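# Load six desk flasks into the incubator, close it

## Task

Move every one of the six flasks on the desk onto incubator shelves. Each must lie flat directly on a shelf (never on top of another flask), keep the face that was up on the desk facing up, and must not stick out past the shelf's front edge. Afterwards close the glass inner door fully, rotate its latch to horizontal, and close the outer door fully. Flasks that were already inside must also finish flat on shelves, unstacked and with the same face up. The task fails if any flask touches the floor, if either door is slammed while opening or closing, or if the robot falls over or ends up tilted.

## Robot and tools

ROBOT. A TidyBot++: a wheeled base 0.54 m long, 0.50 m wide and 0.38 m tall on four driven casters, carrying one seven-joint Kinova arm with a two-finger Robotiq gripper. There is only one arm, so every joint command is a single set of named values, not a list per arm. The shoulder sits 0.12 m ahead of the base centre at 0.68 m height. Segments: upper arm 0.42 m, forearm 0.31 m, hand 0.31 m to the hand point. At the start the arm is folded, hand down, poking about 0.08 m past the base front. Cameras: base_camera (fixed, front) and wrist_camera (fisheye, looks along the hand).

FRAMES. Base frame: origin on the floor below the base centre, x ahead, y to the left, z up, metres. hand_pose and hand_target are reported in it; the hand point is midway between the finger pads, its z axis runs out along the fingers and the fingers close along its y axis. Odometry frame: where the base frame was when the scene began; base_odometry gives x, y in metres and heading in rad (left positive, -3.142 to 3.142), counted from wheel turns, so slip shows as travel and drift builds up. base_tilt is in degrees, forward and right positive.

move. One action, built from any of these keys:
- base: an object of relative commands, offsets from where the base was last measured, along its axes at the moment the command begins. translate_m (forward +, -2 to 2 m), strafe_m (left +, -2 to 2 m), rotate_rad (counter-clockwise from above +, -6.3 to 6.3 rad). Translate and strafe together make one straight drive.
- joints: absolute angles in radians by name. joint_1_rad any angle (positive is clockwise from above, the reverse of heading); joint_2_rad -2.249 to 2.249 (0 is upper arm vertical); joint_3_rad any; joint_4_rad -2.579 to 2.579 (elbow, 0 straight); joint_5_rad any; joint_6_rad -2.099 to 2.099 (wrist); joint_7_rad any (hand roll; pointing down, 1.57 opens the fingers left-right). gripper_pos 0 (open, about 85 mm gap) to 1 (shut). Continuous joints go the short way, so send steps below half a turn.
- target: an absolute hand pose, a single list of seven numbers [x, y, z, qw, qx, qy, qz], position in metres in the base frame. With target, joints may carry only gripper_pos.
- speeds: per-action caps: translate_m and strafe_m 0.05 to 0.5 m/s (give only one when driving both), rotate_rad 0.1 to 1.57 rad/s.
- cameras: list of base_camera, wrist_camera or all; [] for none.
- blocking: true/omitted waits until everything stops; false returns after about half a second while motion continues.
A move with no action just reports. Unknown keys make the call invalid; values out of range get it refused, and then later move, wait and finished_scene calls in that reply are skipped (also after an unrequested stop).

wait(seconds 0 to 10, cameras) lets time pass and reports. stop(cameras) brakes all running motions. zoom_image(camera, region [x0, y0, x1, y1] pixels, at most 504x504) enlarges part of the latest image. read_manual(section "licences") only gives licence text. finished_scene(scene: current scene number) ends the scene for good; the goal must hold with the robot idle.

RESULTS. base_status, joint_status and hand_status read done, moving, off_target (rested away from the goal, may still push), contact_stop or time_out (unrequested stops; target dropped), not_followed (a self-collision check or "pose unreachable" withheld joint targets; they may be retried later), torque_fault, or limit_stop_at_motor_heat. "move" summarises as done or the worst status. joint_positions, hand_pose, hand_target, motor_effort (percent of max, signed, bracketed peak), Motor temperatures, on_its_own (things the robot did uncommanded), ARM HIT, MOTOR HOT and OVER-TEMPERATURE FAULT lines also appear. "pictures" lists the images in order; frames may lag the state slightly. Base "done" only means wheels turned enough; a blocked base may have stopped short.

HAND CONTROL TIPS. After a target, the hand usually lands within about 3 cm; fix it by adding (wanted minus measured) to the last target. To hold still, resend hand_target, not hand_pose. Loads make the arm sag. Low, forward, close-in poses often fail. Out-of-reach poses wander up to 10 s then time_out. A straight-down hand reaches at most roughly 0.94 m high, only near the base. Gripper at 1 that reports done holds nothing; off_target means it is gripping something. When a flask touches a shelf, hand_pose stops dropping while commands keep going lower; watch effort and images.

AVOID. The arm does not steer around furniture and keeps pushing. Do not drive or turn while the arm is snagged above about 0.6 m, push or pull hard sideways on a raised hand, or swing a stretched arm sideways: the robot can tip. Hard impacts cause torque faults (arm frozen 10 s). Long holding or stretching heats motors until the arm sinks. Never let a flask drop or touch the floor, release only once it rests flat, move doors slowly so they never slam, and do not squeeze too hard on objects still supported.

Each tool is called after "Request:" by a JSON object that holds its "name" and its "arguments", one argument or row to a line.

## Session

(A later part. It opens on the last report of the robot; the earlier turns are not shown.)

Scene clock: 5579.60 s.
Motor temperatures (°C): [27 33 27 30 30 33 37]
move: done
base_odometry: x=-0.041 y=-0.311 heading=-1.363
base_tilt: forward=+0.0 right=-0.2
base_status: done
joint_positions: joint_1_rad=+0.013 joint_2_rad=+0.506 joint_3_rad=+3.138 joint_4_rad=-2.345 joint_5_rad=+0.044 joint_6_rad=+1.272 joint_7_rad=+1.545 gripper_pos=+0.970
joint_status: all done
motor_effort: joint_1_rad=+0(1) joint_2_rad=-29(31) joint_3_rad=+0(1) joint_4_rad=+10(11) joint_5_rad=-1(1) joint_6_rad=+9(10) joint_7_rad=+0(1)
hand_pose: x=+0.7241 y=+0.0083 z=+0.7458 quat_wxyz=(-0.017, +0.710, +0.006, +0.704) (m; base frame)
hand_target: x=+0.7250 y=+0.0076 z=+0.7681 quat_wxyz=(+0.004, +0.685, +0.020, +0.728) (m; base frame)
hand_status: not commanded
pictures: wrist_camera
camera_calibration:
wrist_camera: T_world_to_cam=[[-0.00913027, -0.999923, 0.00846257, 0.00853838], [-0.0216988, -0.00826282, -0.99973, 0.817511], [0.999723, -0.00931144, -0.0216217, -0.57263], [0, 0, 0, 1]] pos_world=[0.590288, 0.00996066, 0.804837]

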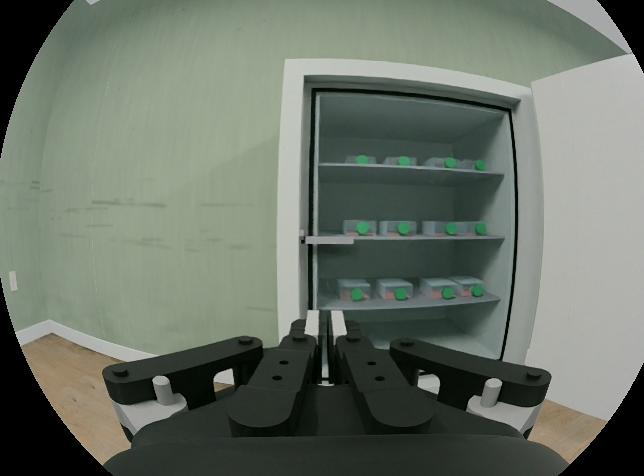

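Request:
{"name": "move", "arguments": {
  "joints": {"joint_2_rad": 0.0, "joint_4_rad": -1.453, "joint_6_rad": -0.162},
  "cameras": ["wrist_camera"]
}}

Scene clock: 5589.37 s.
Motor temperatures (°C): [27 33 27 30 30 33 37]
move: done
base_odometry: x=-0.041 y=-0.311 heading=-1.363
base_tilt: forward=+0.0 right=-0.2
base_status: not commanded
joint_positions: joint_1_rad=+0.013 joint_2_rad=+0.008 joint_3_rad=+3.138 joint_4_rad=-1.470 joint_5_rad=+0.044 joint_6_rad=-0.076 joint_7_rad=+1.545 gripper_pos=+0.970
joint_status: all done
motor_effort: joint_1_rad=+0(1) joint_2_rad=-23(32) joint_3_rad=+0(1) joint_4_rad=+21(22) joint_5_rad=-1(1) joint_6_rad=+9(10) joint_7_rad=-1(1)
hand_pose: x=+0.7467 y=-0.0056 z=+1.1368 quat_wxyz=(+0.011, +0.701, +0.002, +0.713) (m; base frame)
hand_target: x=+0.7421 y=-0.0023 z=+1.1258 quat_wxyz=(+0.023, +0.722, +0.018, +0.691) (m; base frame)
hand_status: not commanded
pictures: wrist_camera
camera_calibration:
wrist_camera: T_world_to_cam=[[-0.0543446, -0.997731, 0.0397545, -0.0101998], [0.00283803, -0.0399675, -0.999197, 1.18969], [0.998518, -0.0541881, 0.00500361, -0.616569], [0, 0, 0, 1]] pos_world=[0.611725, 0.00396146, 1.19222]

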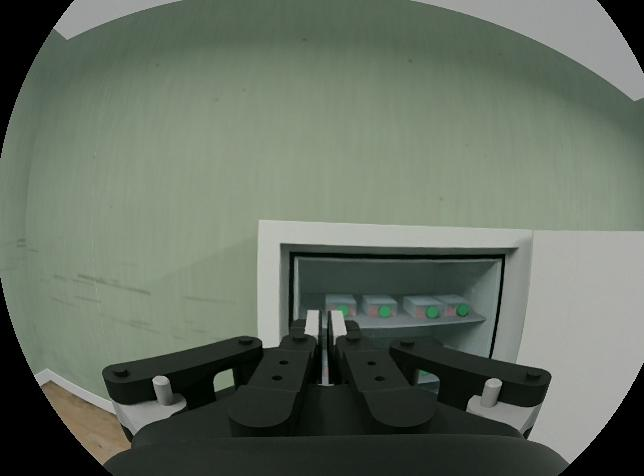

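Request:
{"name": "move", "arguments": {
  "base": {"translate_m": -0.331, "strafe_m": -0.604, "rotate_rad": -0.7},
  "speeds": {"strafe_m": 0.35, "rotate_rad": 0.4}
}}

Scene clock: 5599.80 s.
Motor temperatures (°C): [27 33 27 30 30 33 37]
move: done
base_odometry: x=-0.700 y=-0.111 heading=-2.064
base_tilt: forward=+0.0 right=-0.2
base_status: done
joint_positions: joint_1_rad=+0.008 joint_2_rad=+0.008 joint_3_rad=+3.134 joint_4_rad=-1.470 joint_5_rad=+0.044 joint_6_rad=-0.080 joint_7_rad=+1.545 gripper_pos=+0.970
joint_status: not commanded
motor_effort: joint_1_rad=-1(4) joint_2_rad=-23(25) joint_3_rad=+0(4) joint_4_rad=+21(22) joint_5_rad=-1(2) joint_6_rad=+9(10) joint_7_rad=-1(1)
hand_pose: x=+0.7467 y=+0.0000 z=+1.1357 quat_wxyz=(+0.008, +0.702, +0.005, +0.712) (m; base frame)
hand_target: x=+0.7421 y=-0.0023 z=+1.1258 quat_wxyz=(+0.023, +0.722, +0.018, +0.691) (m; base frame)
hand_status: not commanded
pictures: base_camera, wrist_camera
camera_calibration:
wrist_camera: T_world_to_cam=[[-0.0454145, -0.998171, 0.0399082, -0.0114449], [-0.000210967, -0.0399399, -0.999202, 1.19114], [0.998968, -0.0453866, 0.00160327, -0.612692], [0, 0, 0, 1]] pos_world=[0.611791, 0.00834209, 1.19163]

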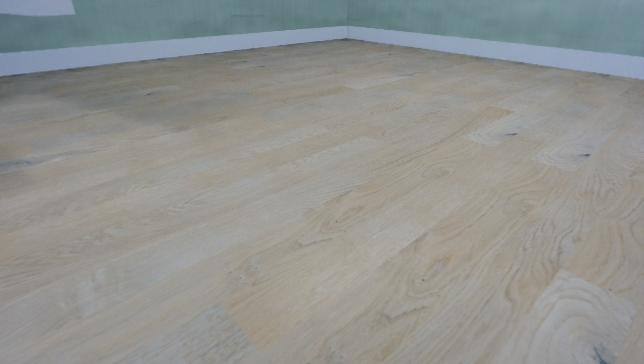

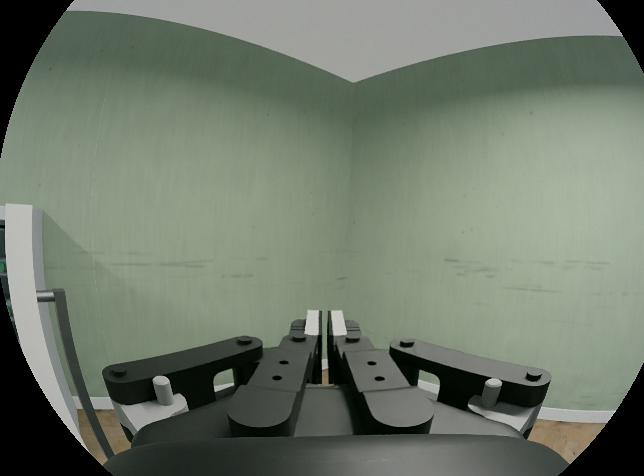

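Request:
{"name": "move", "arguments": {
  "base": {"rotate_rad": 1.645},
  "speeds": {"rotate_rad": 0.6},
  "cameras": ["base_camera", "wrist_camera"]
}}

Scene clock: 5639.63 s.
Motor temperatures (°C): [27 33 27 31 30 33 37]
move: done
base_odometry: x=-0.700 y=-0.111 heading=-0.419
base_tilt: forward=+0.0 right=-0.2
base_status: done
joint_positions: joint_1_rad=+0.009 joint_2_rad=+0.008 joint_3_rad=+3.134 joint_4_rad=-1.470 joint_5_rad=+0.044 joint_6_rad=-0.080 joint_7_rad=+1.545 gripper_pos=+0.970
joint_status: not commanded
motor_effort: joint_1_rad=+0(4) joint_2_rad=-22(24) joint_3_rad=+0(3) joint_4_rad=+21(22) joint_5_rad=+0(1) joint_6_rad=+9(10) joint_7_rad=-1(1)
hand_pose: x=+0.7467 y=-0.0002 z=+1.1357 quat_wxyz=(+0.008, +0.702, +0.005, +0.712) (m; base frame)
hand_target: x=+0.7421 y=-0.0023 z=+1.1258 quat_wxyz=(+0.023, +0.722, +0.018, +0.691) (m; base frame)
hand_status: not commanded
pictures: base_camera, wrist_camera
camera_calibration:
wrist_camera: T_world_to_cam=[[-0.0458138, -0.998152, 0.0399087, -0.0113959], [-0.000326096, -0.0399357, -0.999202, 1.19111], [0.99895, -0.0457903, 0.00150411, -0.61257], [0, 0, 0, 1]] pos_world=[0.611794, 0.00814297, 1.19153]

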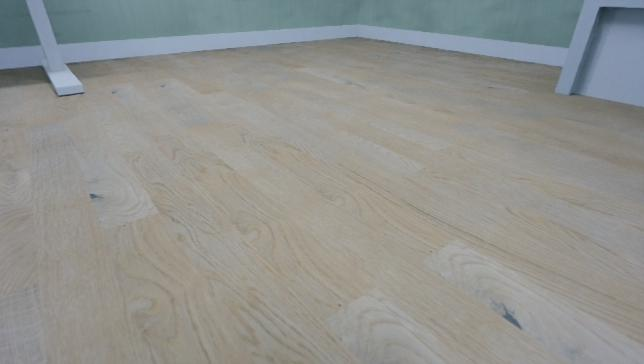

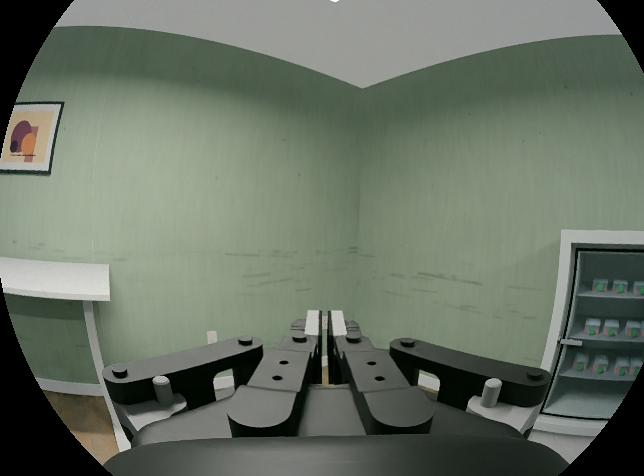

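Request:
{"name": "move", "arguments": {
  "base": {"translate_m": -0.651, "strafe_m": -0.798},
  "speeds": {"strafe_m": 0.35},
  "cameras": ["base_camera", "wrist_camera"]
}}

Scene clock: 5659.30 s.
Motor temperatures (°C): [27 33 27 31 30 33 37]
move: done
base_odometry: x=-1.620 y=-0.575 heading=-0.419
base_tilt: forward=+0.0 right=-0.1
base_status: done
joint_positions: joint_1_rad=+0.009 joint_2_rad=+0.006 joint_3_rad=+3.134 joint_4_rad=-1.470 joint_5_rad=+0.044 joint_6_rad=-0.081 joint_7_rad=+1.545 gripper_pos=+0.970
joint_status: not commanded
motor_effort: joint_1_rad=+0(2) joint_2_rad=-23(26) joint_3_rad=+0(2) joint_4_rad=+21(22) joint_5_rad=+0(1) joint_6_rad=+9(10) joint_7_rad=+0(1)
hand_pose: x=+0.7457 y=-0.0002 z=+1.1368 quat_wxyz=(+0.008, +0.702, +0.005, +0.712) (m; base frame)
hand_target: x=+0.7421 y=-0.0023 z=+1.1258 quat_wxyz=(+0.023, +0.722, +0.018, +0.691) (m; base frame)
hand_status: not commanded
pictures: base_camera, wrist_camera
camera_calibration:
wrist_camera: T_world_to_cam=[[-0.0458691, -0.998152, 0.0398485, -0.0113807], [0.001074, -0.0399397, -0.999202, 1.19125], [0.998947, -0.0457897, 0.00290402, -0.613136], [0, 0, 0, 1]] pos_world=[0.610689, 0.00814298, 1.19253]

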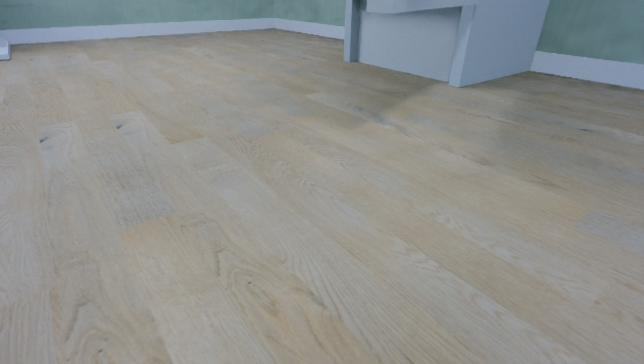

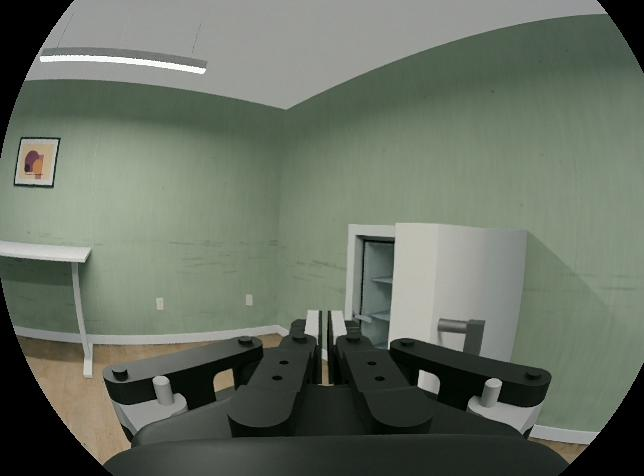

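Request:
{"name": "zoom_image", "arguments": {
  "camera": "base_camera",
  "region": [330, 0, 560, 110]
}}

Scaled by 2.191.

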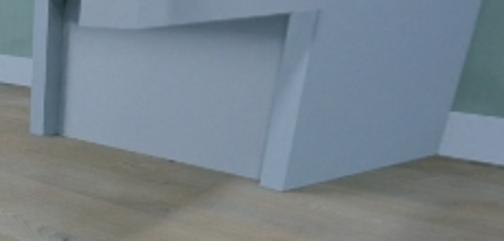

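Request:
{"name": "zoom_image", "arguments": {
  "camera": "wrist_camera",
  "region": [330, 190, 560, 400]
}}

Scaled by 2.191.

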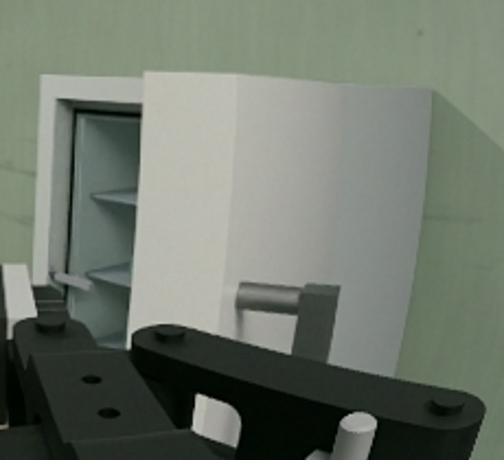

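Request:
{"name": "move", "arguments": {
  "base": {"translate_m": 0.312, "strafe_m": -0.272},
  "speeds": {"translate_m": 0.2},
  "cameras": ["base_camera", "wrist_camera"]
}}

Scene clock: 5766.63 s.
Motor temperatures (°C): [27 33 27 31 30 33 37]
move: done
base_odometry: x=-1.445 y=-0.951 heading=-0.419
base_tilt: forward=+0.0 right=-0.2
base_status: done
joint_positions: joint_1_rad=+0.009 joint_2_rad=+0.006 joint_3_rad=+3.134 joint_4_rad=-1.469 joint_5_rad=+0.044 joint_6_rad=-0.081 joint_7_rad=+1.545 gripper_pos=+0.970
joint_status: not commanded
motor_effort: joint_1_rad=+0(2) joint_2_rad=-23(25) joint_3_rad=+0(2) joint_4_rad=+21(22) joint_5_rad=-1(1) joint_6_rad=+9(10) joint_7_rad=+0(1)
hand_pose: x=+0.7457 y=-0.0002 z=+1.1368 quat_wxyz=(+0.008, +0.702, +0.005, +0.712) (m; base frame)
hand_target: x=+0.7421 y=-0.0023 z=+1.1258 quat_wxyz=(+0.023, +0.722, +0.018, +0.691) (m; base frame)
hand_status: not commanded
pictures: base_camera, wrist_camera
camera_calibration:
wrist_camera: T_world_to_cam=[[-0.0458533, -0.998152, 0.039867, -0.0114078], [0.000673921, -0.0399398, -0.999202, 1.19149], [0.998948, -0.0457899, 0.00250405, -0.612761], [0, 0, 0, 1]] pos_world=[0.610791, 0.00814298, 1.19253]

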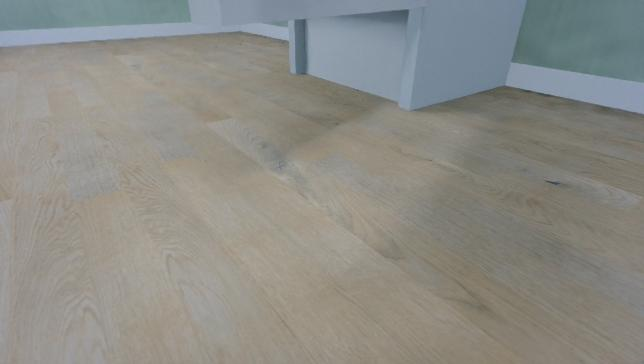

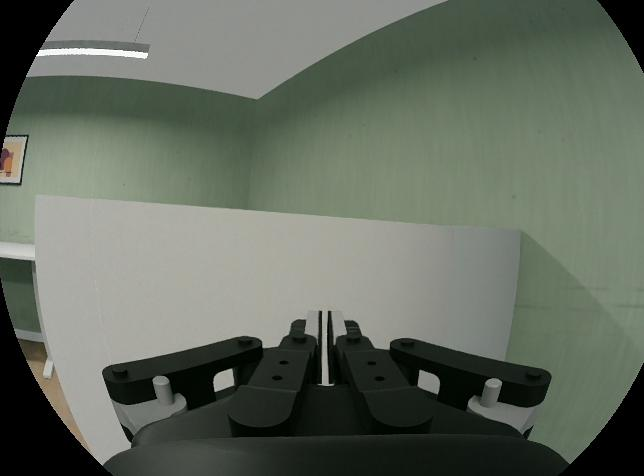

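Request:
{"name": "zoom_image", "arguments": {
  "camera": "base_camera",
  "region": [280, 50, 520, 130]
}}

Scaled by 2.100.

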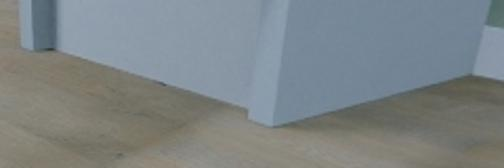

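Request:
{"name": "move", "arguments": {
  "base": {"translate_m": 0.05, "strafe_m": 0.073},
  "speeds": {"translate_m": 0.06},
  "cameras": ["wrist_camera"]
}}

Scene clock: 5786.53 s.
Motor temperatures (°C): [27 33 27 31 30 33 37]
move: done
base_odometry: x=-1.370 y=-0.905 heading=-0.419
base_tilt: forward=+0.0 right=-0.2
base_status: done
joint_positions: joint_1_rad=+0.010 joint_2_rad=+0.004 joint_3_rad=+3.135 joint_4_rad=-1.469 joint_5_rad=+0.044 joint_6_rad=-0.083 joint_7_rad=+1.545 gripper_pos=+0.970
joint_status: not commanded
motor_effort: joint_1_rad=+0(4) joint_2_rad=-23(26) joint_3_rad=+0(3) joint_4_rad=+21(22) joint_5_rad=+0(1) joint_6_rad=+9(10) joint_7_rad=+0(1)
hand_pose: x=+0.7449 y=-0.0022 z=+1.1374 quat_wxyz=(+0.009, +0.702, +0.003, +0.712) (m; base frame)
hand_target: x=+0.7421 y=-0.0023 z=+1.1258 quat_wxyz=(+0.023, +0.722, +0.018, +0.691) (m; base frame)
hand_status: not commanded
pictures: wrist_camera
camera_calibration:
wrist_camera: T_world_to_cam=[[-0.0490522, -0.998002, 0.0398261, -0.0110587], [0.000647281, -0.0399059, -0.999203, 1.19204], [0.998796, -0.0489873, 0.00260346, -0.612057], [0, 0, 0, 1]] pos_world=[0.610006, 0.00654992, 1.19313]

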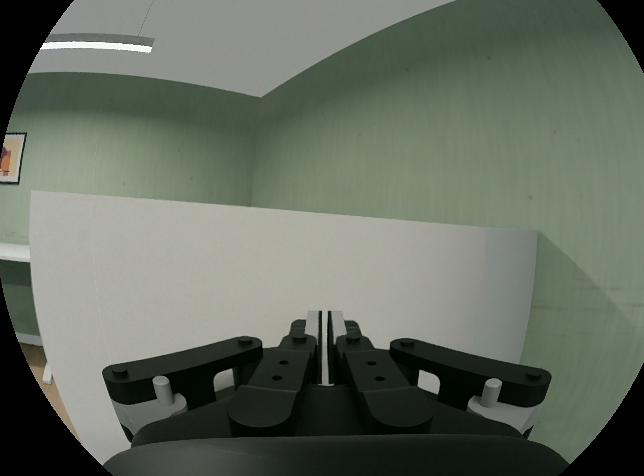

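Request:
{"name": "move", "arguments": {

}}

Scene clock: 5803.00 s.
Motor temperatures (°C): [27 33 27 31 30 33 37]
base_odometry: x=-1.370 y=-0.905 heading=-0.419
base_tilt: forward=+0.0 right=-0.2
base_status: done
joint_positions: joint_1_rad=+0.010 joint_2_rad=+0.004 joint_3_rad=+3.135 joint_4_rad=-1.469 joint_5_rad=+0.044 joint_6_rad=-0.083 joint_7_rad=+1.545 gripper_pos=+0.970
joint_status: not commanded
motor_effort: joint_1_rad=+0(4) joint_2_rad=-22(26) joint_3_rad=+0(3) joint_4_rad=+22(22) joint_5_rad=-1(1) joint_6_rad=+9(10) joint_7_rad=+0(1)
hand_pose: x=+0.7449 y=-0.0022 z=+1.1374 quat_wxyz=(+0.009, +0.702, +0.003, +0.712) (m; base frame)
hand_target: x=+0.7421 y=-0.0023 z=+1.1258 quat_wxyz=(+0.023, +0.722, +0.018, +0.691) (m; base frame)
hand_status: not commanded
pictures: base_camera, wrist_camera
camera_calibration:
wrist_camera: T_world_to_cam=[[-0.0490522, -0.998002, 0.0398261, -0.0110587], [0.000647281, -0.0399059, -0.999203, 1.19204], [0.998796, -0.0489873, 0.00260346, -0.612057], [0, 0, 0, 1]] pos_world=[0.610006, 0.00654992, 1.19313]

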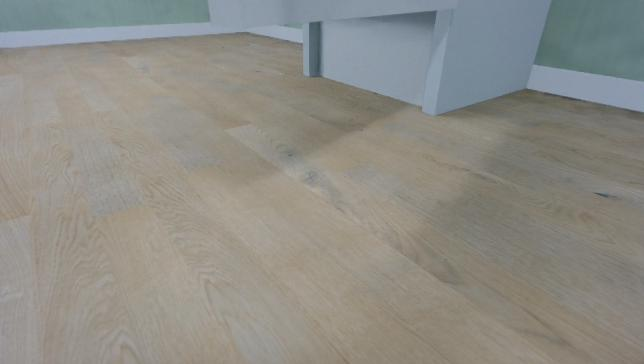

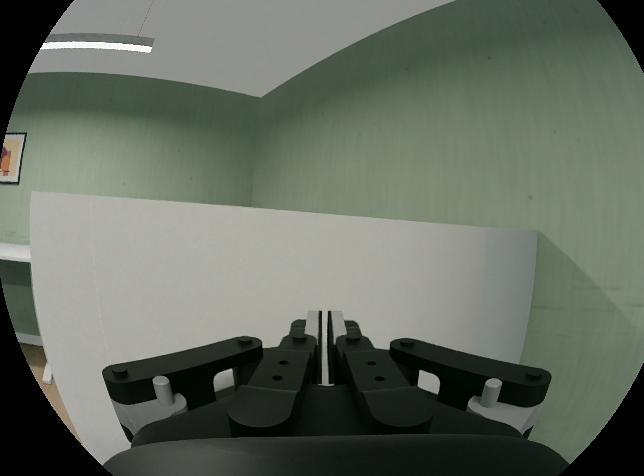

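Request:
{"name": "move", "arguments": {
  "base": {"translate_m": 0.118, "strafe_m": 0.155},
  "speeds": {"translate_m": 0.09}
}}

Scene clock: 5827.37 s.
Motor temperatures (°C): [27 33 27 31 30 33 37]
move: done
base_odometry: x=-1.199 y=-0.811 heading=-0.419
base_tilt: forward=+0.0 right=-0.2
base_status: done
joint_positions: joint_1_rad=+0.011 joint_2_rad=+0.002 joint_3_rad=+3.137 joint_4_rad=-1.469 joint_5_rad=+0.044 joint_6_rad=-0.085 joint_7_rad=+1.545 gripper_pos=+0.970
joint_status: not commanded
motor_effort: joint_1_rad=+0(5) joint_2_rad=-22(24) joint_3_rad=+0(4) joint_4_rad=+21(22) joint_5_rad=-1(1) joint_6_rad=+9(10) joint_7_rad=+0(1)
hand_pose: x=+0.7439 y=-0.0038 z=+1.1384 quat_wxyz=(+0.010, +0.702, +0.003, +0.712) (m; base frame)
hand_target: x=+0.7421 y=-0.0023 z=+1.1258 quat_wxyz=(+0.023, +0.722, +0.018, +0.691) (m; base frame)
hand_status: not commanded
pictures: base_camera, wrist_camera
camera_calibration:
wrist_camera: T_world_to_cam=[[-0.0517857, -0.997862, 0.0398671, -0.0107193], [0.00133619, -0.0399898, -0.999199, 1.19247], [0.998657, -0.0516909, 0.00340423, -0.611987], [0, 0, 0, 1]] pos_world=[0.609017, 0.00535609, 1.19403]

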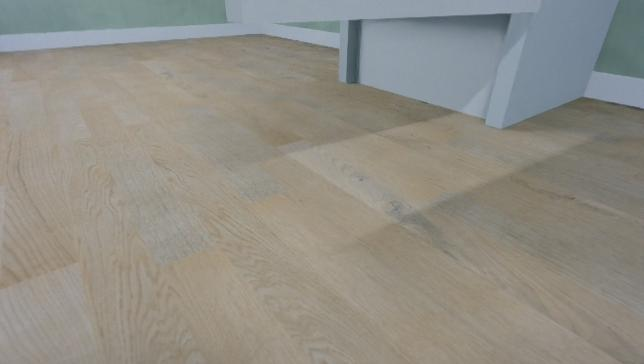

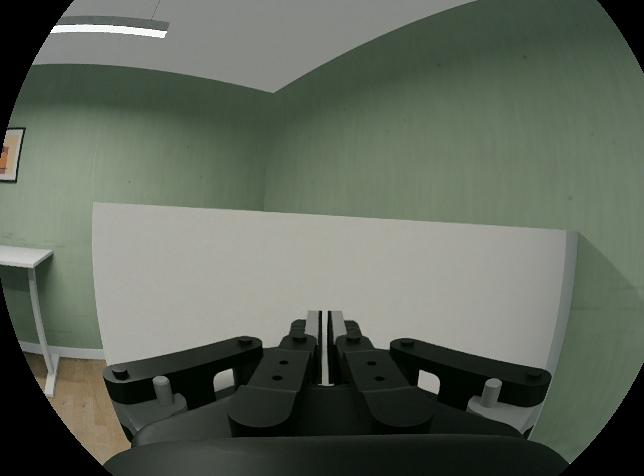

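Request:
{"name": "move", "arguments": {
  "base": {"translate_m": 0.136, "strafe_m": 0.10},
  "speeds": {"translate_m": 0.09},
  "cameras": ["wrist_camera"]
}}

Request:
{"name": "move", "arguments": {
  "base": {"translate_m": 0.158, "strafe_m": 0.062},
  "speeds": {"translate_m": 0.09},
  "cameras": ["wrist_camera"]
}}

Scene clock: 5850.37 s.
Motor temperatures (°C): [27 33 27 31 30 33 37]
move: done
base_odometry: x=-1.034 y=-0.775 heading=-0.419
base_tilt: forward=+0.0 right=-0.2
base_status: done
joint_positions: joint_1_rad=+0.012 joint_2_rad=+0.000 joint_3_rad=+3.137 joint_4_rad=-1.469 joint_5_rad=+0.044 joint_6_rad=-0.087 joint_7_rad=+1.545 gripper_pos=+0.970
joint_status: not commanded
motor_effort: joint_1_rad=+0(4) joint_2_rad=-23(25) joint_3_rad=+0(3) joint_4_rad=+21(23) joint_5_rad=-1(1) joint_6_rad=+9(11) joint_7_rad=+0(1)
hand_pose: x=+0.7431 y=-0.0042 z=+1.1392 quat_wxyz=(+0.010, +0.702, +0.002, +0.712) (m; base frame)
hand_target: x=+0.7421 y=-0.0023 z=+1.1258 quat_wxyz=(+0.023, +0.722, +0.018, +0.691) (m; base frame)
hand_status: not commanded
pictures: wrist_camera
camera_calibration:
wrist_camera: T_world_to_cam=[[-0.052495, -0.997826, 0.0398427, -0.0106313], [0.00160838, -0.0399822, -0.999199, 1.19299], [0.99862, -0.0523889, 0.00370375, -0.61144], [0, 0, 0, 1]] pos_world=[0.60812, 0.00505759, 1.19473]

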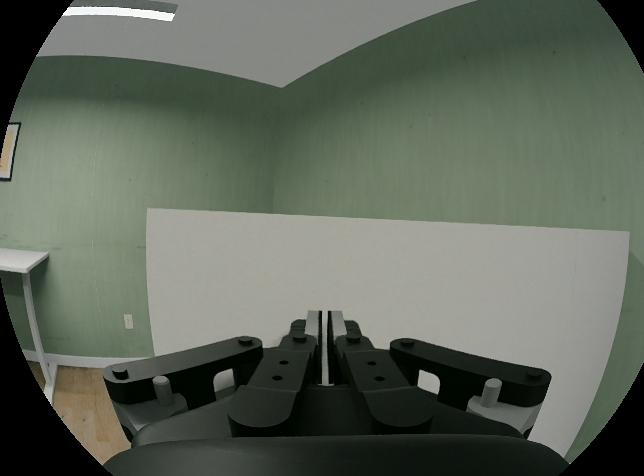

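Scene clock: 5852.80 s.
Motor temperatures (°C): [27 33 27 31 30 33 37]
move: done
base_odometry: x=-0.864 y=-0.782 heading=-0.419
base_tilt: forward=+0.1 right=-0.2
base_status: done
joint_positions: joint_1_rad=+0.012 joint_2_rad=+0.001 joint_3_rad=+3.137 joint_4_rad=-1.468 joint_5_rad=+0.044 joint_6_rad=-0.088 joint_7_rad=+1.545 gripper_pos=+0.970
joint_status: not commanded
motor_effort: joint_1_rad=+0(2) joint_2_rad=-23(25) joint_3_rad=+0(1) joint_4_rad=+22(24) joint_5_rad=-1(1) joint_6_rad=+9(11) joint_7_rad=-1(1)
hand_pose: x=+0.7436 y=-0.0042 z=+1.1387 quat_wxyz=(+0.010, +0.702, +0.002, +0.712) (m; base frame)
hand_target: x=+0.7421 y=-0.0023 z=+1.1258 quat_wxyz=(+0.023, +0.722, +0.018, +0.691) (m; base frame)
hand_status: not commanded
pictures: wrist_camera
camera_calibration:
wrist_camera: T_world_to_cam=[[-0.0524399, -0.997826, 0.0399131, -0.0108103], [0.000207866, -0.039979, -0.999201, 1.19355], [0.998624, -0.0523897, 0.00230391, -0.610279], [0, 0, 0, 1]] pos_world=[0.608624, 0.00495758, 1.19443]

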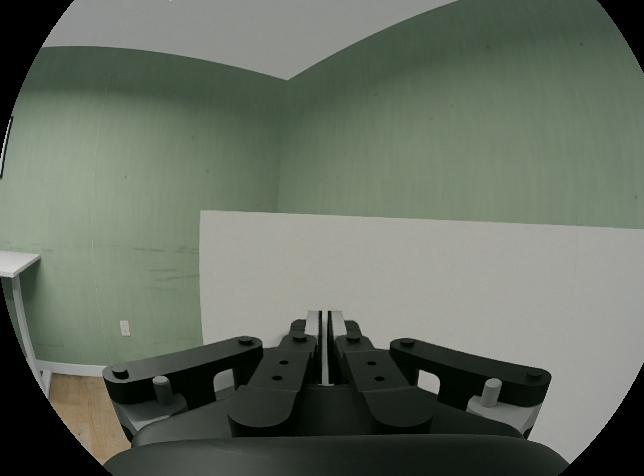

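Request:
{"name": "move", "arguments": {
  "base": {"translate_m": 0.169, "strafe_m": 0.019},
  "speeds": {"translate_m": 0.08},
  "cameras": ["wrist_camera"]
}}

Request:
{"name": "move", "arguments": {
  "base": {"translate_m": 0.167, "strafe_m": -0.026},
  "speeds": {"translate_m": 0.07},
  "cameras": ["base_camera", "wrist_camera"]
}}

Scene clock: 5861.87 s.
Motor temperatures (°C): [27 33 27 31 30 33 37]
move: done
base_odometry: x=-0.702 y=-0.834 heading=-0.419
base_tilt: forward=+0.1 right=-0.2
base_status: done
joint_positions: joint_1_rad=+0.012 joint_2_rad=+0.002 joint_3_rad=+3.137 joint_4_rad=-1.467 joint_5_rad=+0.044 joint_6_rad=-0.089 joint_7_rad=+1.545 gripper_pos=+0.970
joint_status: not commanded
motor_effort: joint_1_rad=+0(1) joint_2_rad=-23(25) joint_3_rad=+0(1) joint_4_rad=+22(22) joint_5_rad=+0(1) joint_6_rad=+9(10) joint_7_rad=+0(1)
hand_pose: x=+0.7439 y=-0.0043 z=+1.1383 quat_wxyz=(+0.010, +0.703, +0.002, +0.712) (m; base frame)
hand_target: x=+0.7421 y=-0.0023 z=+1.1258 quat_wxyz=(+0.023, +0.722, +0.018, +0.691) (m; base frame)
hand_status: not commanded
pictures: wrist_camera
camera_calibration:
wrist_camera: T_world_to_cam=[[-0.0525001, -0.997821, 0.0399648, -0.0108063], [-0.000796654, -0.0399782, -0.9992, 1.19396], [0.998621, -0.0524899, 0.00130394, -0.609484], [0, 0, 0, 1]] pos_world=[0.609027, 0.0049578, 1.19423]

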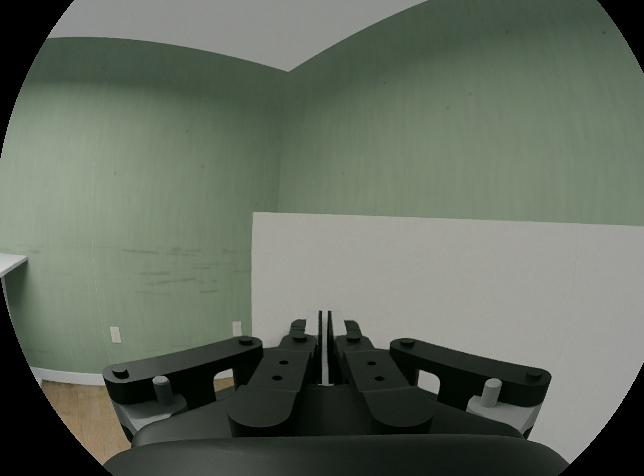

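Scene clock: 5864.80 s.
Motor temperatures (°C): [27 33 27 31 30 33 37]
move: done
base_odometry: x=-0.560 y=-0.925 heading=-0.419
base_tilt: forward=+0.0 right=-0.2
base_status: done
joint_positions: joint_1_rad=+0.012 joint_2_rad=+0.003 joint_3_rad=+3.137 joint_4_rad=-1.467 joint_5_rad=+0.044 joint_6_rad=-0.089 joint_7_rad=+1.545 gripper_pos=+0.970
joint_status: not commanded
motor_effort: joint_1_rad=+0(1) joint_2_rad=-23(26) joint_3_rad=+0(1) joint_4_rad=+21(22) joint_5_rad=+0(1) joint_6_rad=+9(10) joint_7_rad=-1(1)
hand_pose: x=+0.7441 y=-0.0043 z=+1.1381 quat_wxyz=(+0.010, +0.703, +0.002, +0.711) (m; base frame)
hand_target: x=+0.7421 y=-0.0023 z=+1.1258 quat_wxyz=(+0.023, +0.722, +0.018, +0.691) (m; base frame)
hand_status: not commanded
pictures: base_camera, wrist_camera
camera_calibration:
wrist_camera: T_world_to_cam=[[-0.0524724, -0.997821, 0.0400018, -0.0108475], [-0.00149703, -0.0399783, -0.999199, 1.19429], [0.998621, -0.0524903, 0.00060399, -0.60895], [0, 0, 0, 1]] pos_world=[0.60933, 0.0049578, 1.19413]

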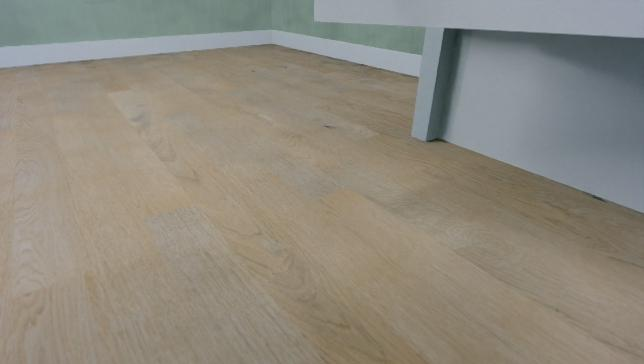

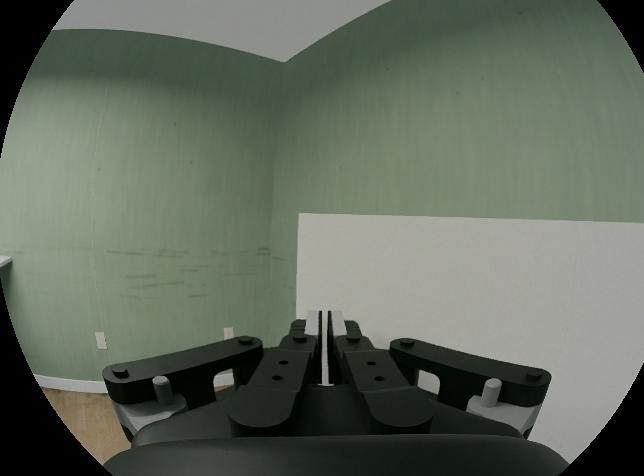

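Request:
{"name": "zoom_image", "arguments": {
  "camera": "base_camera",
  "region": [300, 0, 644, 220]
}}

Scaled by 1.465.

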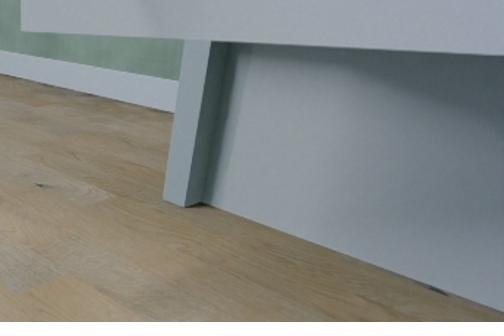

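Request:
{"name": "move", "arguments": {
  "base": {"translate_m": -0.053, "strafe_m": -0.0925},
  "speeds": {"translate_m": 0.1},
  "cameras": ["wrist_camera"]
}}

Request:
{"name": "move", "arguments": {
  "base": {"translate_m": 0.1148, "strafe_m": -0.0427},
  "speeds": {"translate_m": 0.07},
  "cameras": ["base_camera", "wrist_camera"]
}}

Scene clock: 5946.67 s.
Motor temperatures (°C): [27 32 27 31 30 33 37]
move: done
base_odometry: x=-0.646 y=-0.988 heading=-0.419
base_tilt: forward=+0.0 right=-0.2
base_status: done
joint_positions: joint_1_rad=+0.012 joint_2_rad=+0.003 joint_3_rad=+3.137 joint_4_rad=-1.467 joint_5_rad=+0.044 joint_6_rad=-0.089 joint_7_rad=+1.545 gripper_pos=+0.970
joint_status: not commanded
motor_effort: joint_1_rad=+0(3) joint_2_rad=-23(26) joint_3_rad=+0(2) joint_4_rad=+21(22) joint_5_rad=-1(1) joint_6_rad=+9(10) joint_7_rad=+0(1)
hand_pose: x=+0.7442 y=-0.0040 z=+1.1380 quat_wxyz=(+0.010, +0.703, +0.002, +0.711) (m; base frame)
hand_target: x=+0.7421 y=-0.0023 z=+1.1258 quat_wxyz=(+0.023, +0.722, +0.018, +0.691) (m; base frame)
hand_status: not commanded
pictures: wrist_camera
camera_calibration:
wrist_camera: T_world_to_cam=[[-0.0520691, -0.997846, 0.039911, -0.0107772], [-0.00157598, -0.0398831, -0.999203, 1.19425], [0.998642, -0.0520905, 0.00050409, -0.608934], [0, 0, 0, 1]] pos_world=[0.609428, 0.00515664, 1.19403]

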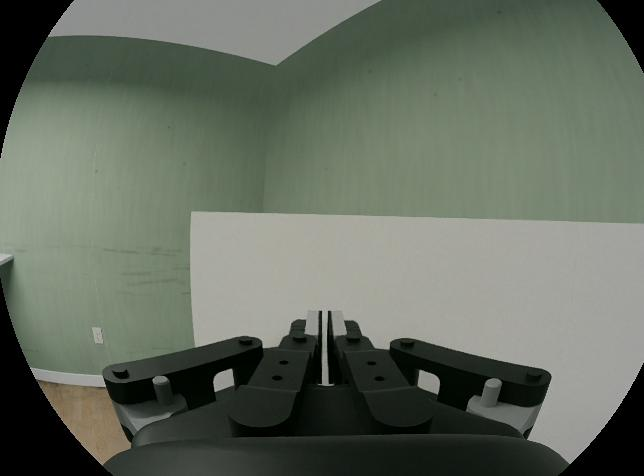

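Scene clock: 5948.93 s.
Motor temperatures (°C): [27 32 27 31 30 33 37]
move: done
base_odometry: x=-0.558 y=-1.074 heading=-0.419
base_tilt: forward=+0.1 right=-0.2
base_status: done
joint_positions: joint_1_rad=+0.011 joint_2_rad=+0.002 joint_3_rad=+3.137 joint_4_rad=-1.466 joint_5_rad=+0.044 joint_6_rad=-0.091 joint_7_rad=+1.545 gripper_pos=+0.970
joint_status: not commanded
motor_effort: joint_1_rad=+0(2) joint_2_rad=-22(25) joint_3_rad=+0(1) joint_4_rad=+21(24) joint_5_rad=+0(1) joint_6_rad=+9(11) joint_7_rad=+0(1)
hand_pose: x=+0.7437 y=-0.0040 z=+1.1386 quat_wxyz=(+0.010, +0.703, +0.002, +0.711) (m; base frame)
hand_target: x=+0.7421 y=-0.0023 z=+1.1258 quat_wxyz=(+0.023, +0.722, +0.018, +0.691) (m; base frame)
hand_status: not commanded
pictures: base_camera, wrist_camera
camera_calibration:
wrist_camera: T_world_to_cam=[[-0.052068, -0.997846, 0.0399058, -0.0107219], [-0.00147665, -0.0398831, -0.999203, 1.19479], [0.998642, -0.0520854, 0.000603157, -0.608548], [0, 0, 0, 1]] pos_world=[0.608928, 0.00525663, 1.19463]

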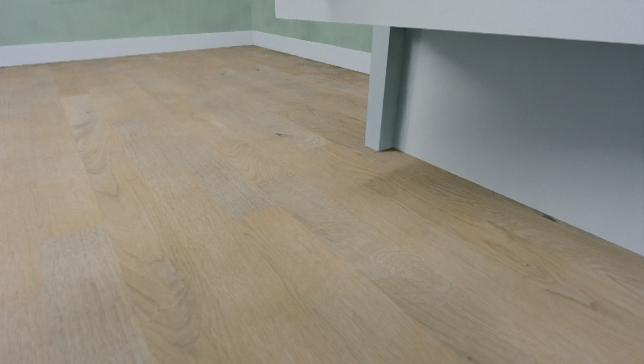

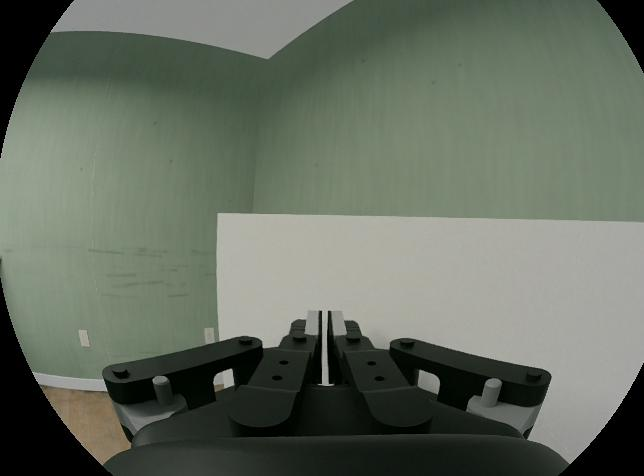

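Request:
{"name": "move", "arguments": {
  "base": {"translate_m": 0.0727, "strafe_m": -0.041},
  "speeds": {"translate_m": 0.06},
  "cameras": ["wrist_camera"]
}}

Request:
{"name": "move", "arguments": {
  "base": {"translate_m": 0.0423, "strafe_m": -0.0306},
  "speeds": {"translate_m": 0.05},
  "cameras": ["base_camera", "wrist_camera"]
}}

Scene clock: 5955.77 s.
Motor temperatures (°C): [27 32 27 31 30 33 37]
move: done
base_odometry: x=-0.508 y=-1.141 heading=-0.419
base_tilt: forward=+0.0 right=-0.2
base_status: done
joint_positions: joint_1_rad=+0.011 joint_2_rad=+0.001 joint_3_rad=+3.136 joint_4_rad=-1.466 joint_5_rad=+0.044 joint_6_rad=-0.092 joint_7_rad=+1.545 gripper_pos=+0.970
joint_status: not commanded
motor_effort: joint_1_rad=+0(3) joint_2_rad=-22(25) joint_3_rad=+0(3) joint_4_rad=+21(22) joint_5_rad=-1(1) joint_6_rad=+9(10) joint_7_rad=+0(1)
hand_pose: x=+0.7433 y=-0.0034 z=+1.1389 quat_wxyz=(+0.010, +0.703, +0.003, +0.711) (m; base frame)
hand_target: x=+0.7421 y=-0.0023 z=+1.1258 quat_wxyz=(+0.023, +0.722, +0.018, +0.691) (m; base frame)
hand_status: not commanded
pictures: wrist_camera
camera_calibration:
wrist_camera: T_world_to_cam=[[-0.051179, -0.997892, 0.0399039, -0.0108961], [-0.00124071, -0.0398927, -0.999203, 1.19496], [0.998689, -0.0511877, 0.000803569, -0.608395], [0, 0, 0, 1]] pos_world=[0.608522, 0.0056547, 1.19493]

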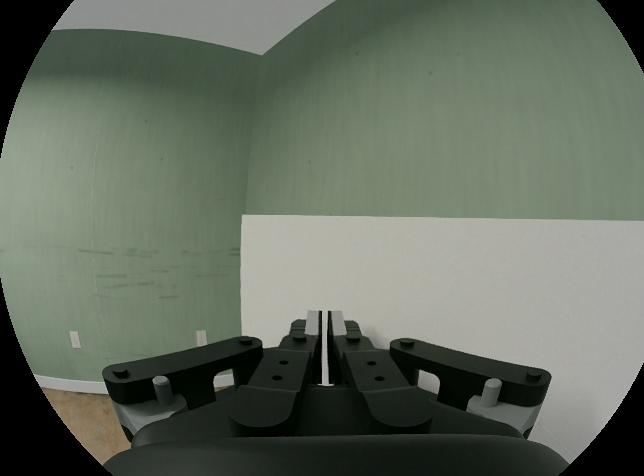

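Scene clock: 5957.30 s.
Motor temperatures (°C): [27 32 27 31 30 33 37]
move: done
base_odometry: x=-0.482 y=-1.186 heading=-0.418
base_tilt: forward=+0.0 right=-0.1
base_status: done
joint_positions: joint_1_rad=+0.011 joint_2_rad=+0.001 joint_3_rad=+3.135 joint_4_rad=-1.466 joint_5_rad=+0.044 joint_6_rad=-0.092 joint_7_rad=+1.545 gripper_pos=+0.970
joint_status: not commanded
motor_effort: joint_1_rad=+0(3) joint_2_rad=-23(25) joint_3_rad=+0(3) joint_4_rad=+21(23) joint_5_rad=+0(1) joint_6_rad=+9(10) joint_7_rad=+1(1)
hand_pose: x=+0.7434 y=-0.0029 z=+1.1387 quat_wxyz=(+0.009, +0.703, +0.003, +0.711) (m; base frame)
hand_target: x=+0.7421 y=-0.0023 z=+1.1258 quat_wxyz=(+0.023, +0.722, +0.018, +0.691) (m; base frame)
hand_status: not commanded
pictures: base_camera, wrist_camera
camera_calibration:
wrist_camera: T_world_to_cam=[[-0.0502582, -0.997937, 0.0399378, -0.0110866], [-0.00180487, -0.0398975, -0.999202, 1.19512], [0.998735, -0.0502902, 0.000204028, -0.607789], [0, 0, 0, 1]] pos_world=[0.60862, 0.00605275, 1.19473]

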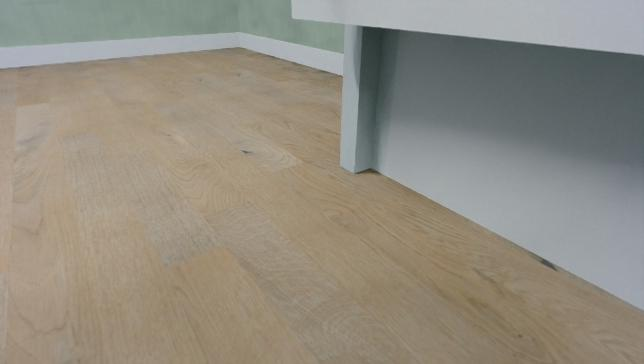

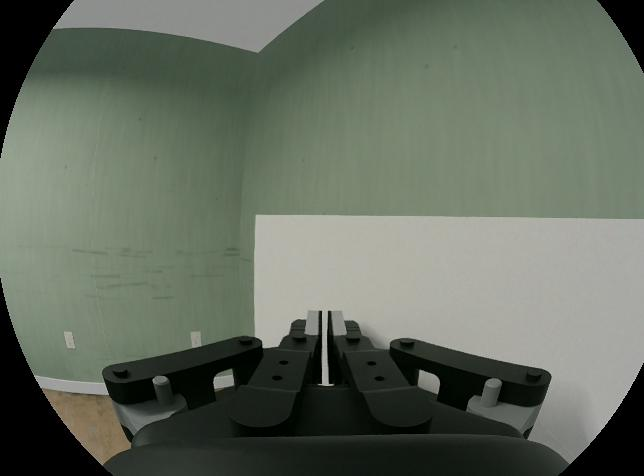

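Request:
{"name": "move", "arguments": {
  "base": {"translate_m": 0.0241, "strafe_m": -0.02},
  "speeds": {"translate_m": 0.05},
  "cameras": ["wrist_camera"]
}}

Request:
{"name": "move", "arguments": {
  "base": {"translate_m": 0.0153, "strafe_m": -0.0141},
  "speeds": {"translate_m": 0.05},
  "cameras": ["base_camera", "wrist_camera"]
}}

Scene clock: 5963.40 s.
Motor temperatures (°C): [27 32 27 31 30 33 37]
move: done
base_odometry: x=-0.468 y=-1.214 heading=-0.418
base_tilt: forward=+0.0 right=-0.2
base_status: done
joint_positions: joint_1_rad=+0.011 joint_2_rad=+0.002 joint_3_rad=+3.135 joint_4_rad=-1.466 joint_5_rad=+0.044 joint_6_rad=-0.092 joint_7_rad=+1.545 gripper_pos=+0.970
joint_status: not commanded
motor_effort: joint_1_rad=+0(3) joint_2_rad=-22(25) joint_3_rad=+0(4) joint_4_rad=+21(22) joint_5_rad=+0(1) joint_6_rad=+9(10) joint_7_rad=-1(1)
hand_pose: x=+0.7436 y=-0.0025 z=+1.1383 quat_wxyz=(+0.009, +0.703, +0.003, +0.711) (m; base frame)
hand_target: x=+0.7421 y=-0.0023 z=+1.1258 quat_wxyz=(+0.023, +0.722, +0.018, +0.691) (m; base frame)
hand_status: not commanded
pictures: wrist_camera
camera_calibration:
wrist_camera: T_world_to_cam=[[-0.0496315, -0.997967, 0.0399731, -0.0111852], [-0.00238187, -0.039904, -0.999201, 1.19518], [0.998765, -0.0496871, -0.000396528, -0.607377], [0, 0, 0, 1]] pos_world=[0.608919, 0.00635145, 1.19444]

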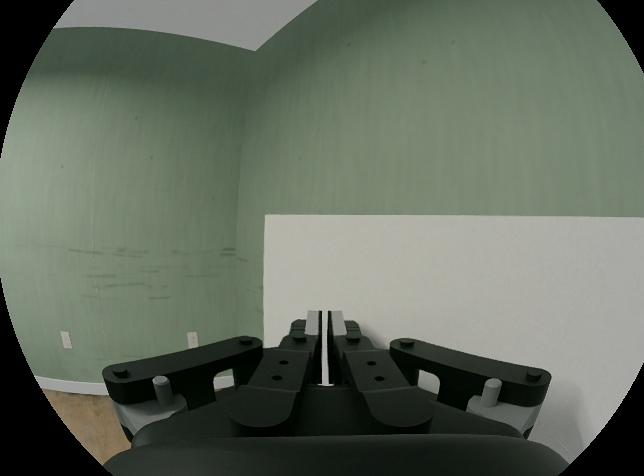

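Scene clock: 5964.30 s.
Motor temperatures (°C): [27 32 27 31 30 33 37]
move: done
base_odometry: x=-0.459 y=-1.233 heading=-0.418
base_tilt: forward=+0.1 right=-0.2
base_status: done
joint_positions: joint_1_rad=+0.010 joint_2_rad=+0.003 joint_3_rad=+3.135 joint_4_rad=-1.466 joint_5_rad=+0.044 joint_6_rad=-0.092 joint_7_rad=+1.545 gripper_pos=+0.970
joint_status: not commanded
motor_effort: joint_1_rad=+0(3) joint_2_rad=-23(25) joint_3_rad=+0(3) joint_4_rad=+21(22) joint_5_rad=+0(1) joint_6_rad=+9(10) joint_7_rad=+0(1)
hand_pose: x=+0.7444 y=-0.0023 z=+1.1373 quat_wxyz=(+0.009, +0.704, +0.003, +0.710) (m; base frame)
hand_target: x=+0.7421 y=-0.0023 z=+1.1258 quat_wxyz=(+0.023, +0.722, +0.018, +0.691) (m; base frame)
hand_status: not commanded
pictures: base_camera, wrist_camera
camera_calibration:
wrist_camera: T_world_to_cam=[[-0.049265, -0.997982, 0.0400598, -0.0112414], [-0.00407053, -0.0399076, -0.999195, 1.19542], [0.998777, -0.0493884, -0.00209627, -0.606151], [0, 0, 0, 1]] pos_world=[0.609722, 0.00655081, 1.19364]

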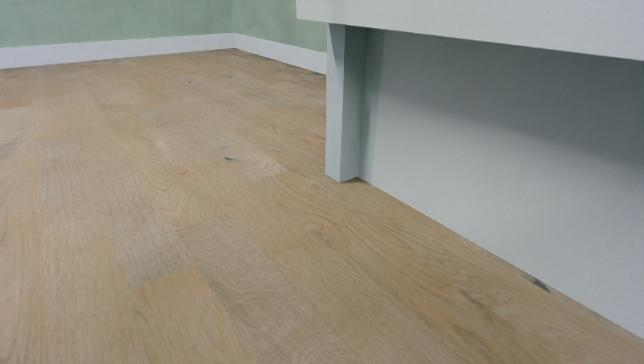

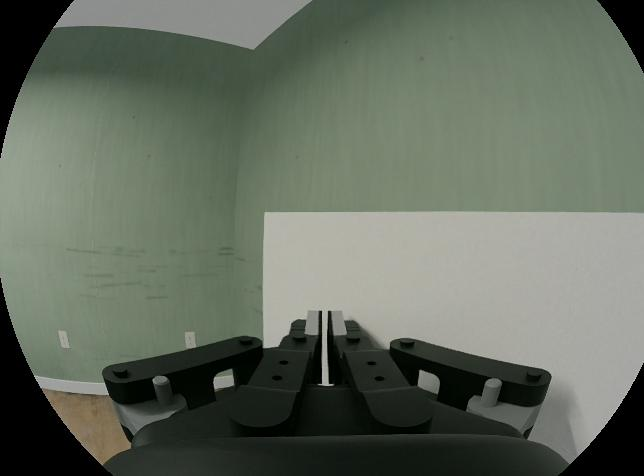

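Request:
{"name": "move", "arguments": {
  "base": {"translate_m": 0.0095, "strafe_m": -0.0105},
  "speeds": {"translate_m": 0.05},
  "cameras": ["wrist_camera"]
}}

Request:
{"name": "move", "arguments": {
  "base": {"translate_m": 0.0095, "strafe_m": -0.0105},
  "speeds": {"translate_m": 0.05},
  "cameras": ["wrist_camera"]
}}

Scene clock: 5974.97 s.
Motor temperatures (°C): [27 32 27 31 30 33 37]
move: done
base_odometry: x=-0.455 y=-1.247 heading=-0.418
base_tilt: forward=+0.0 right=-0.2
base_status: done
joint_positions: joint_1_rad=+0.003 joint_2_rad=-0.001 joint_3_rad=+3.126 joint_4_rad=-1.466 joint_5_rad=+0.044 joint_6_rad=-0.093 joint_7_rad=+1.545 gripper_pos=+0.970
joint_status: not commanded
motor_effort: joint_1_rad=+1(4) joint_2_rad=-21(23) joint_3_rad=+1(4) joint_4_rad=+21(24) joint_5_rad=+0(1) joint_6_rad=+9(11) joint_7_rad=+0(1)
hand_pose: x=+0.7422 y=+0.0074 z=+1.1398 quat_wxyz=(+0.003, +0.702, +0.009, +0.712) (m; base frame)
hand_target: x=+0.7421 y=-0.0023 z=+1.1258 quat_wxyz=(+0.023, +0.722, +0.018, +0.691) (m; base frame)
hand_status: not commanded
pictures: wrist_camera
camera_calibration:
wrist_camera: T_world_to_cam=[[-0.0338226, -0.998626, 0.040016, -0.0131092], [0.000149687, -0.040044, -0.999198, 1.19515], [0.999428, -0.0337895, 0.00150387, -0.608205], [0, 0, 0, 1]] pos_world=[0.607234, 0.0142164, 1.19563]

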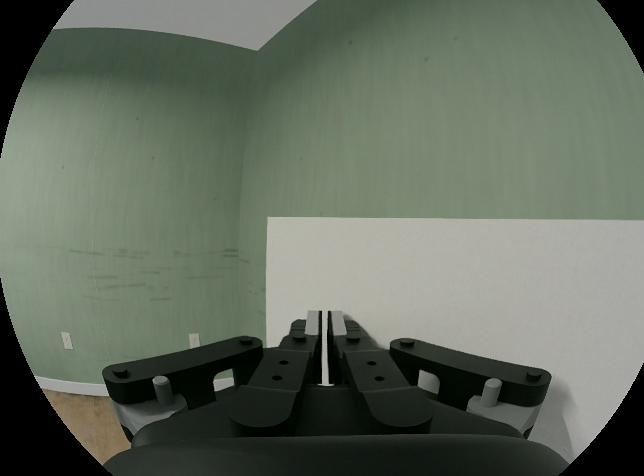

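Scene clock: 5975.70 s.
Motor temperatures (°C): [27 32 27 31 30 33 37]
move: done
base_odometry: x=-0.450 y=-1.260 heading=-0.418
base_tilt: forward=+0.0 right=-0.2
base_status: done
joint_positions: joint_1_rad=-0.008 joint_2_rad=-0.008 joint_3_rad=+3.115 joint_4_rad=-1.466 joint_5_rad=+0.044 joint_6_rad=-0.095 joint_7_rad=+1.545 gripper_pos=+0.970
joint_status: not commanded
motor_effort: joint_1_rad=+4(7) joint_2_rad=-20(22) joint_3_rad=+4(7) joint_4_rad=+21(23) joint_5_rad=+0(1) joint_6_rad=+9(11) joint_7_rad=+1(1)
hand_pose: x=+0.7386 y=+0.0213 z=+1.1434 quat_wxyz=(-0.004, +0.701, +0.017, +0.713) (m; base frame)
hand_target: x=+0.7421 y=-0.0023 z=+1.1258 quat_wxyz=(+0.023, +0.722, +0.018, +0.691) (m; base frame)
hand_status: not commanded
pictures: wrist_camera
camera_calibration:
wrist_camera: T_world_to_cam=[[-0.0118199, -0.999131, 0.0399742, -0.0157407], [0.0055361, -0.0400417, -0.999183, 1.1953], [0.999915, -0.011589, 0.00600458, -0.610068], [0, 0, 0, 1]] pos_world=[0.603212, 0.025065, 1.19862]

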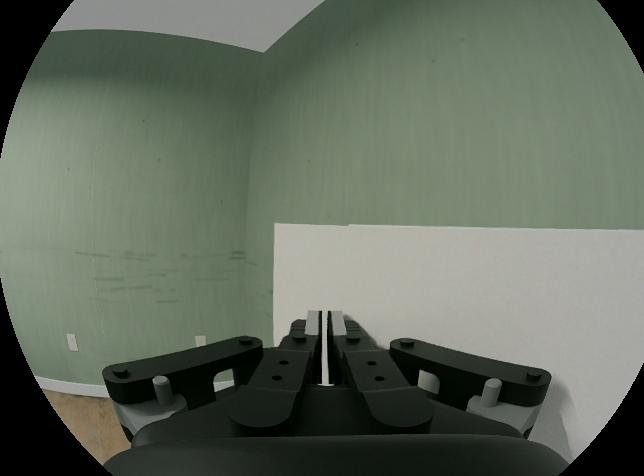

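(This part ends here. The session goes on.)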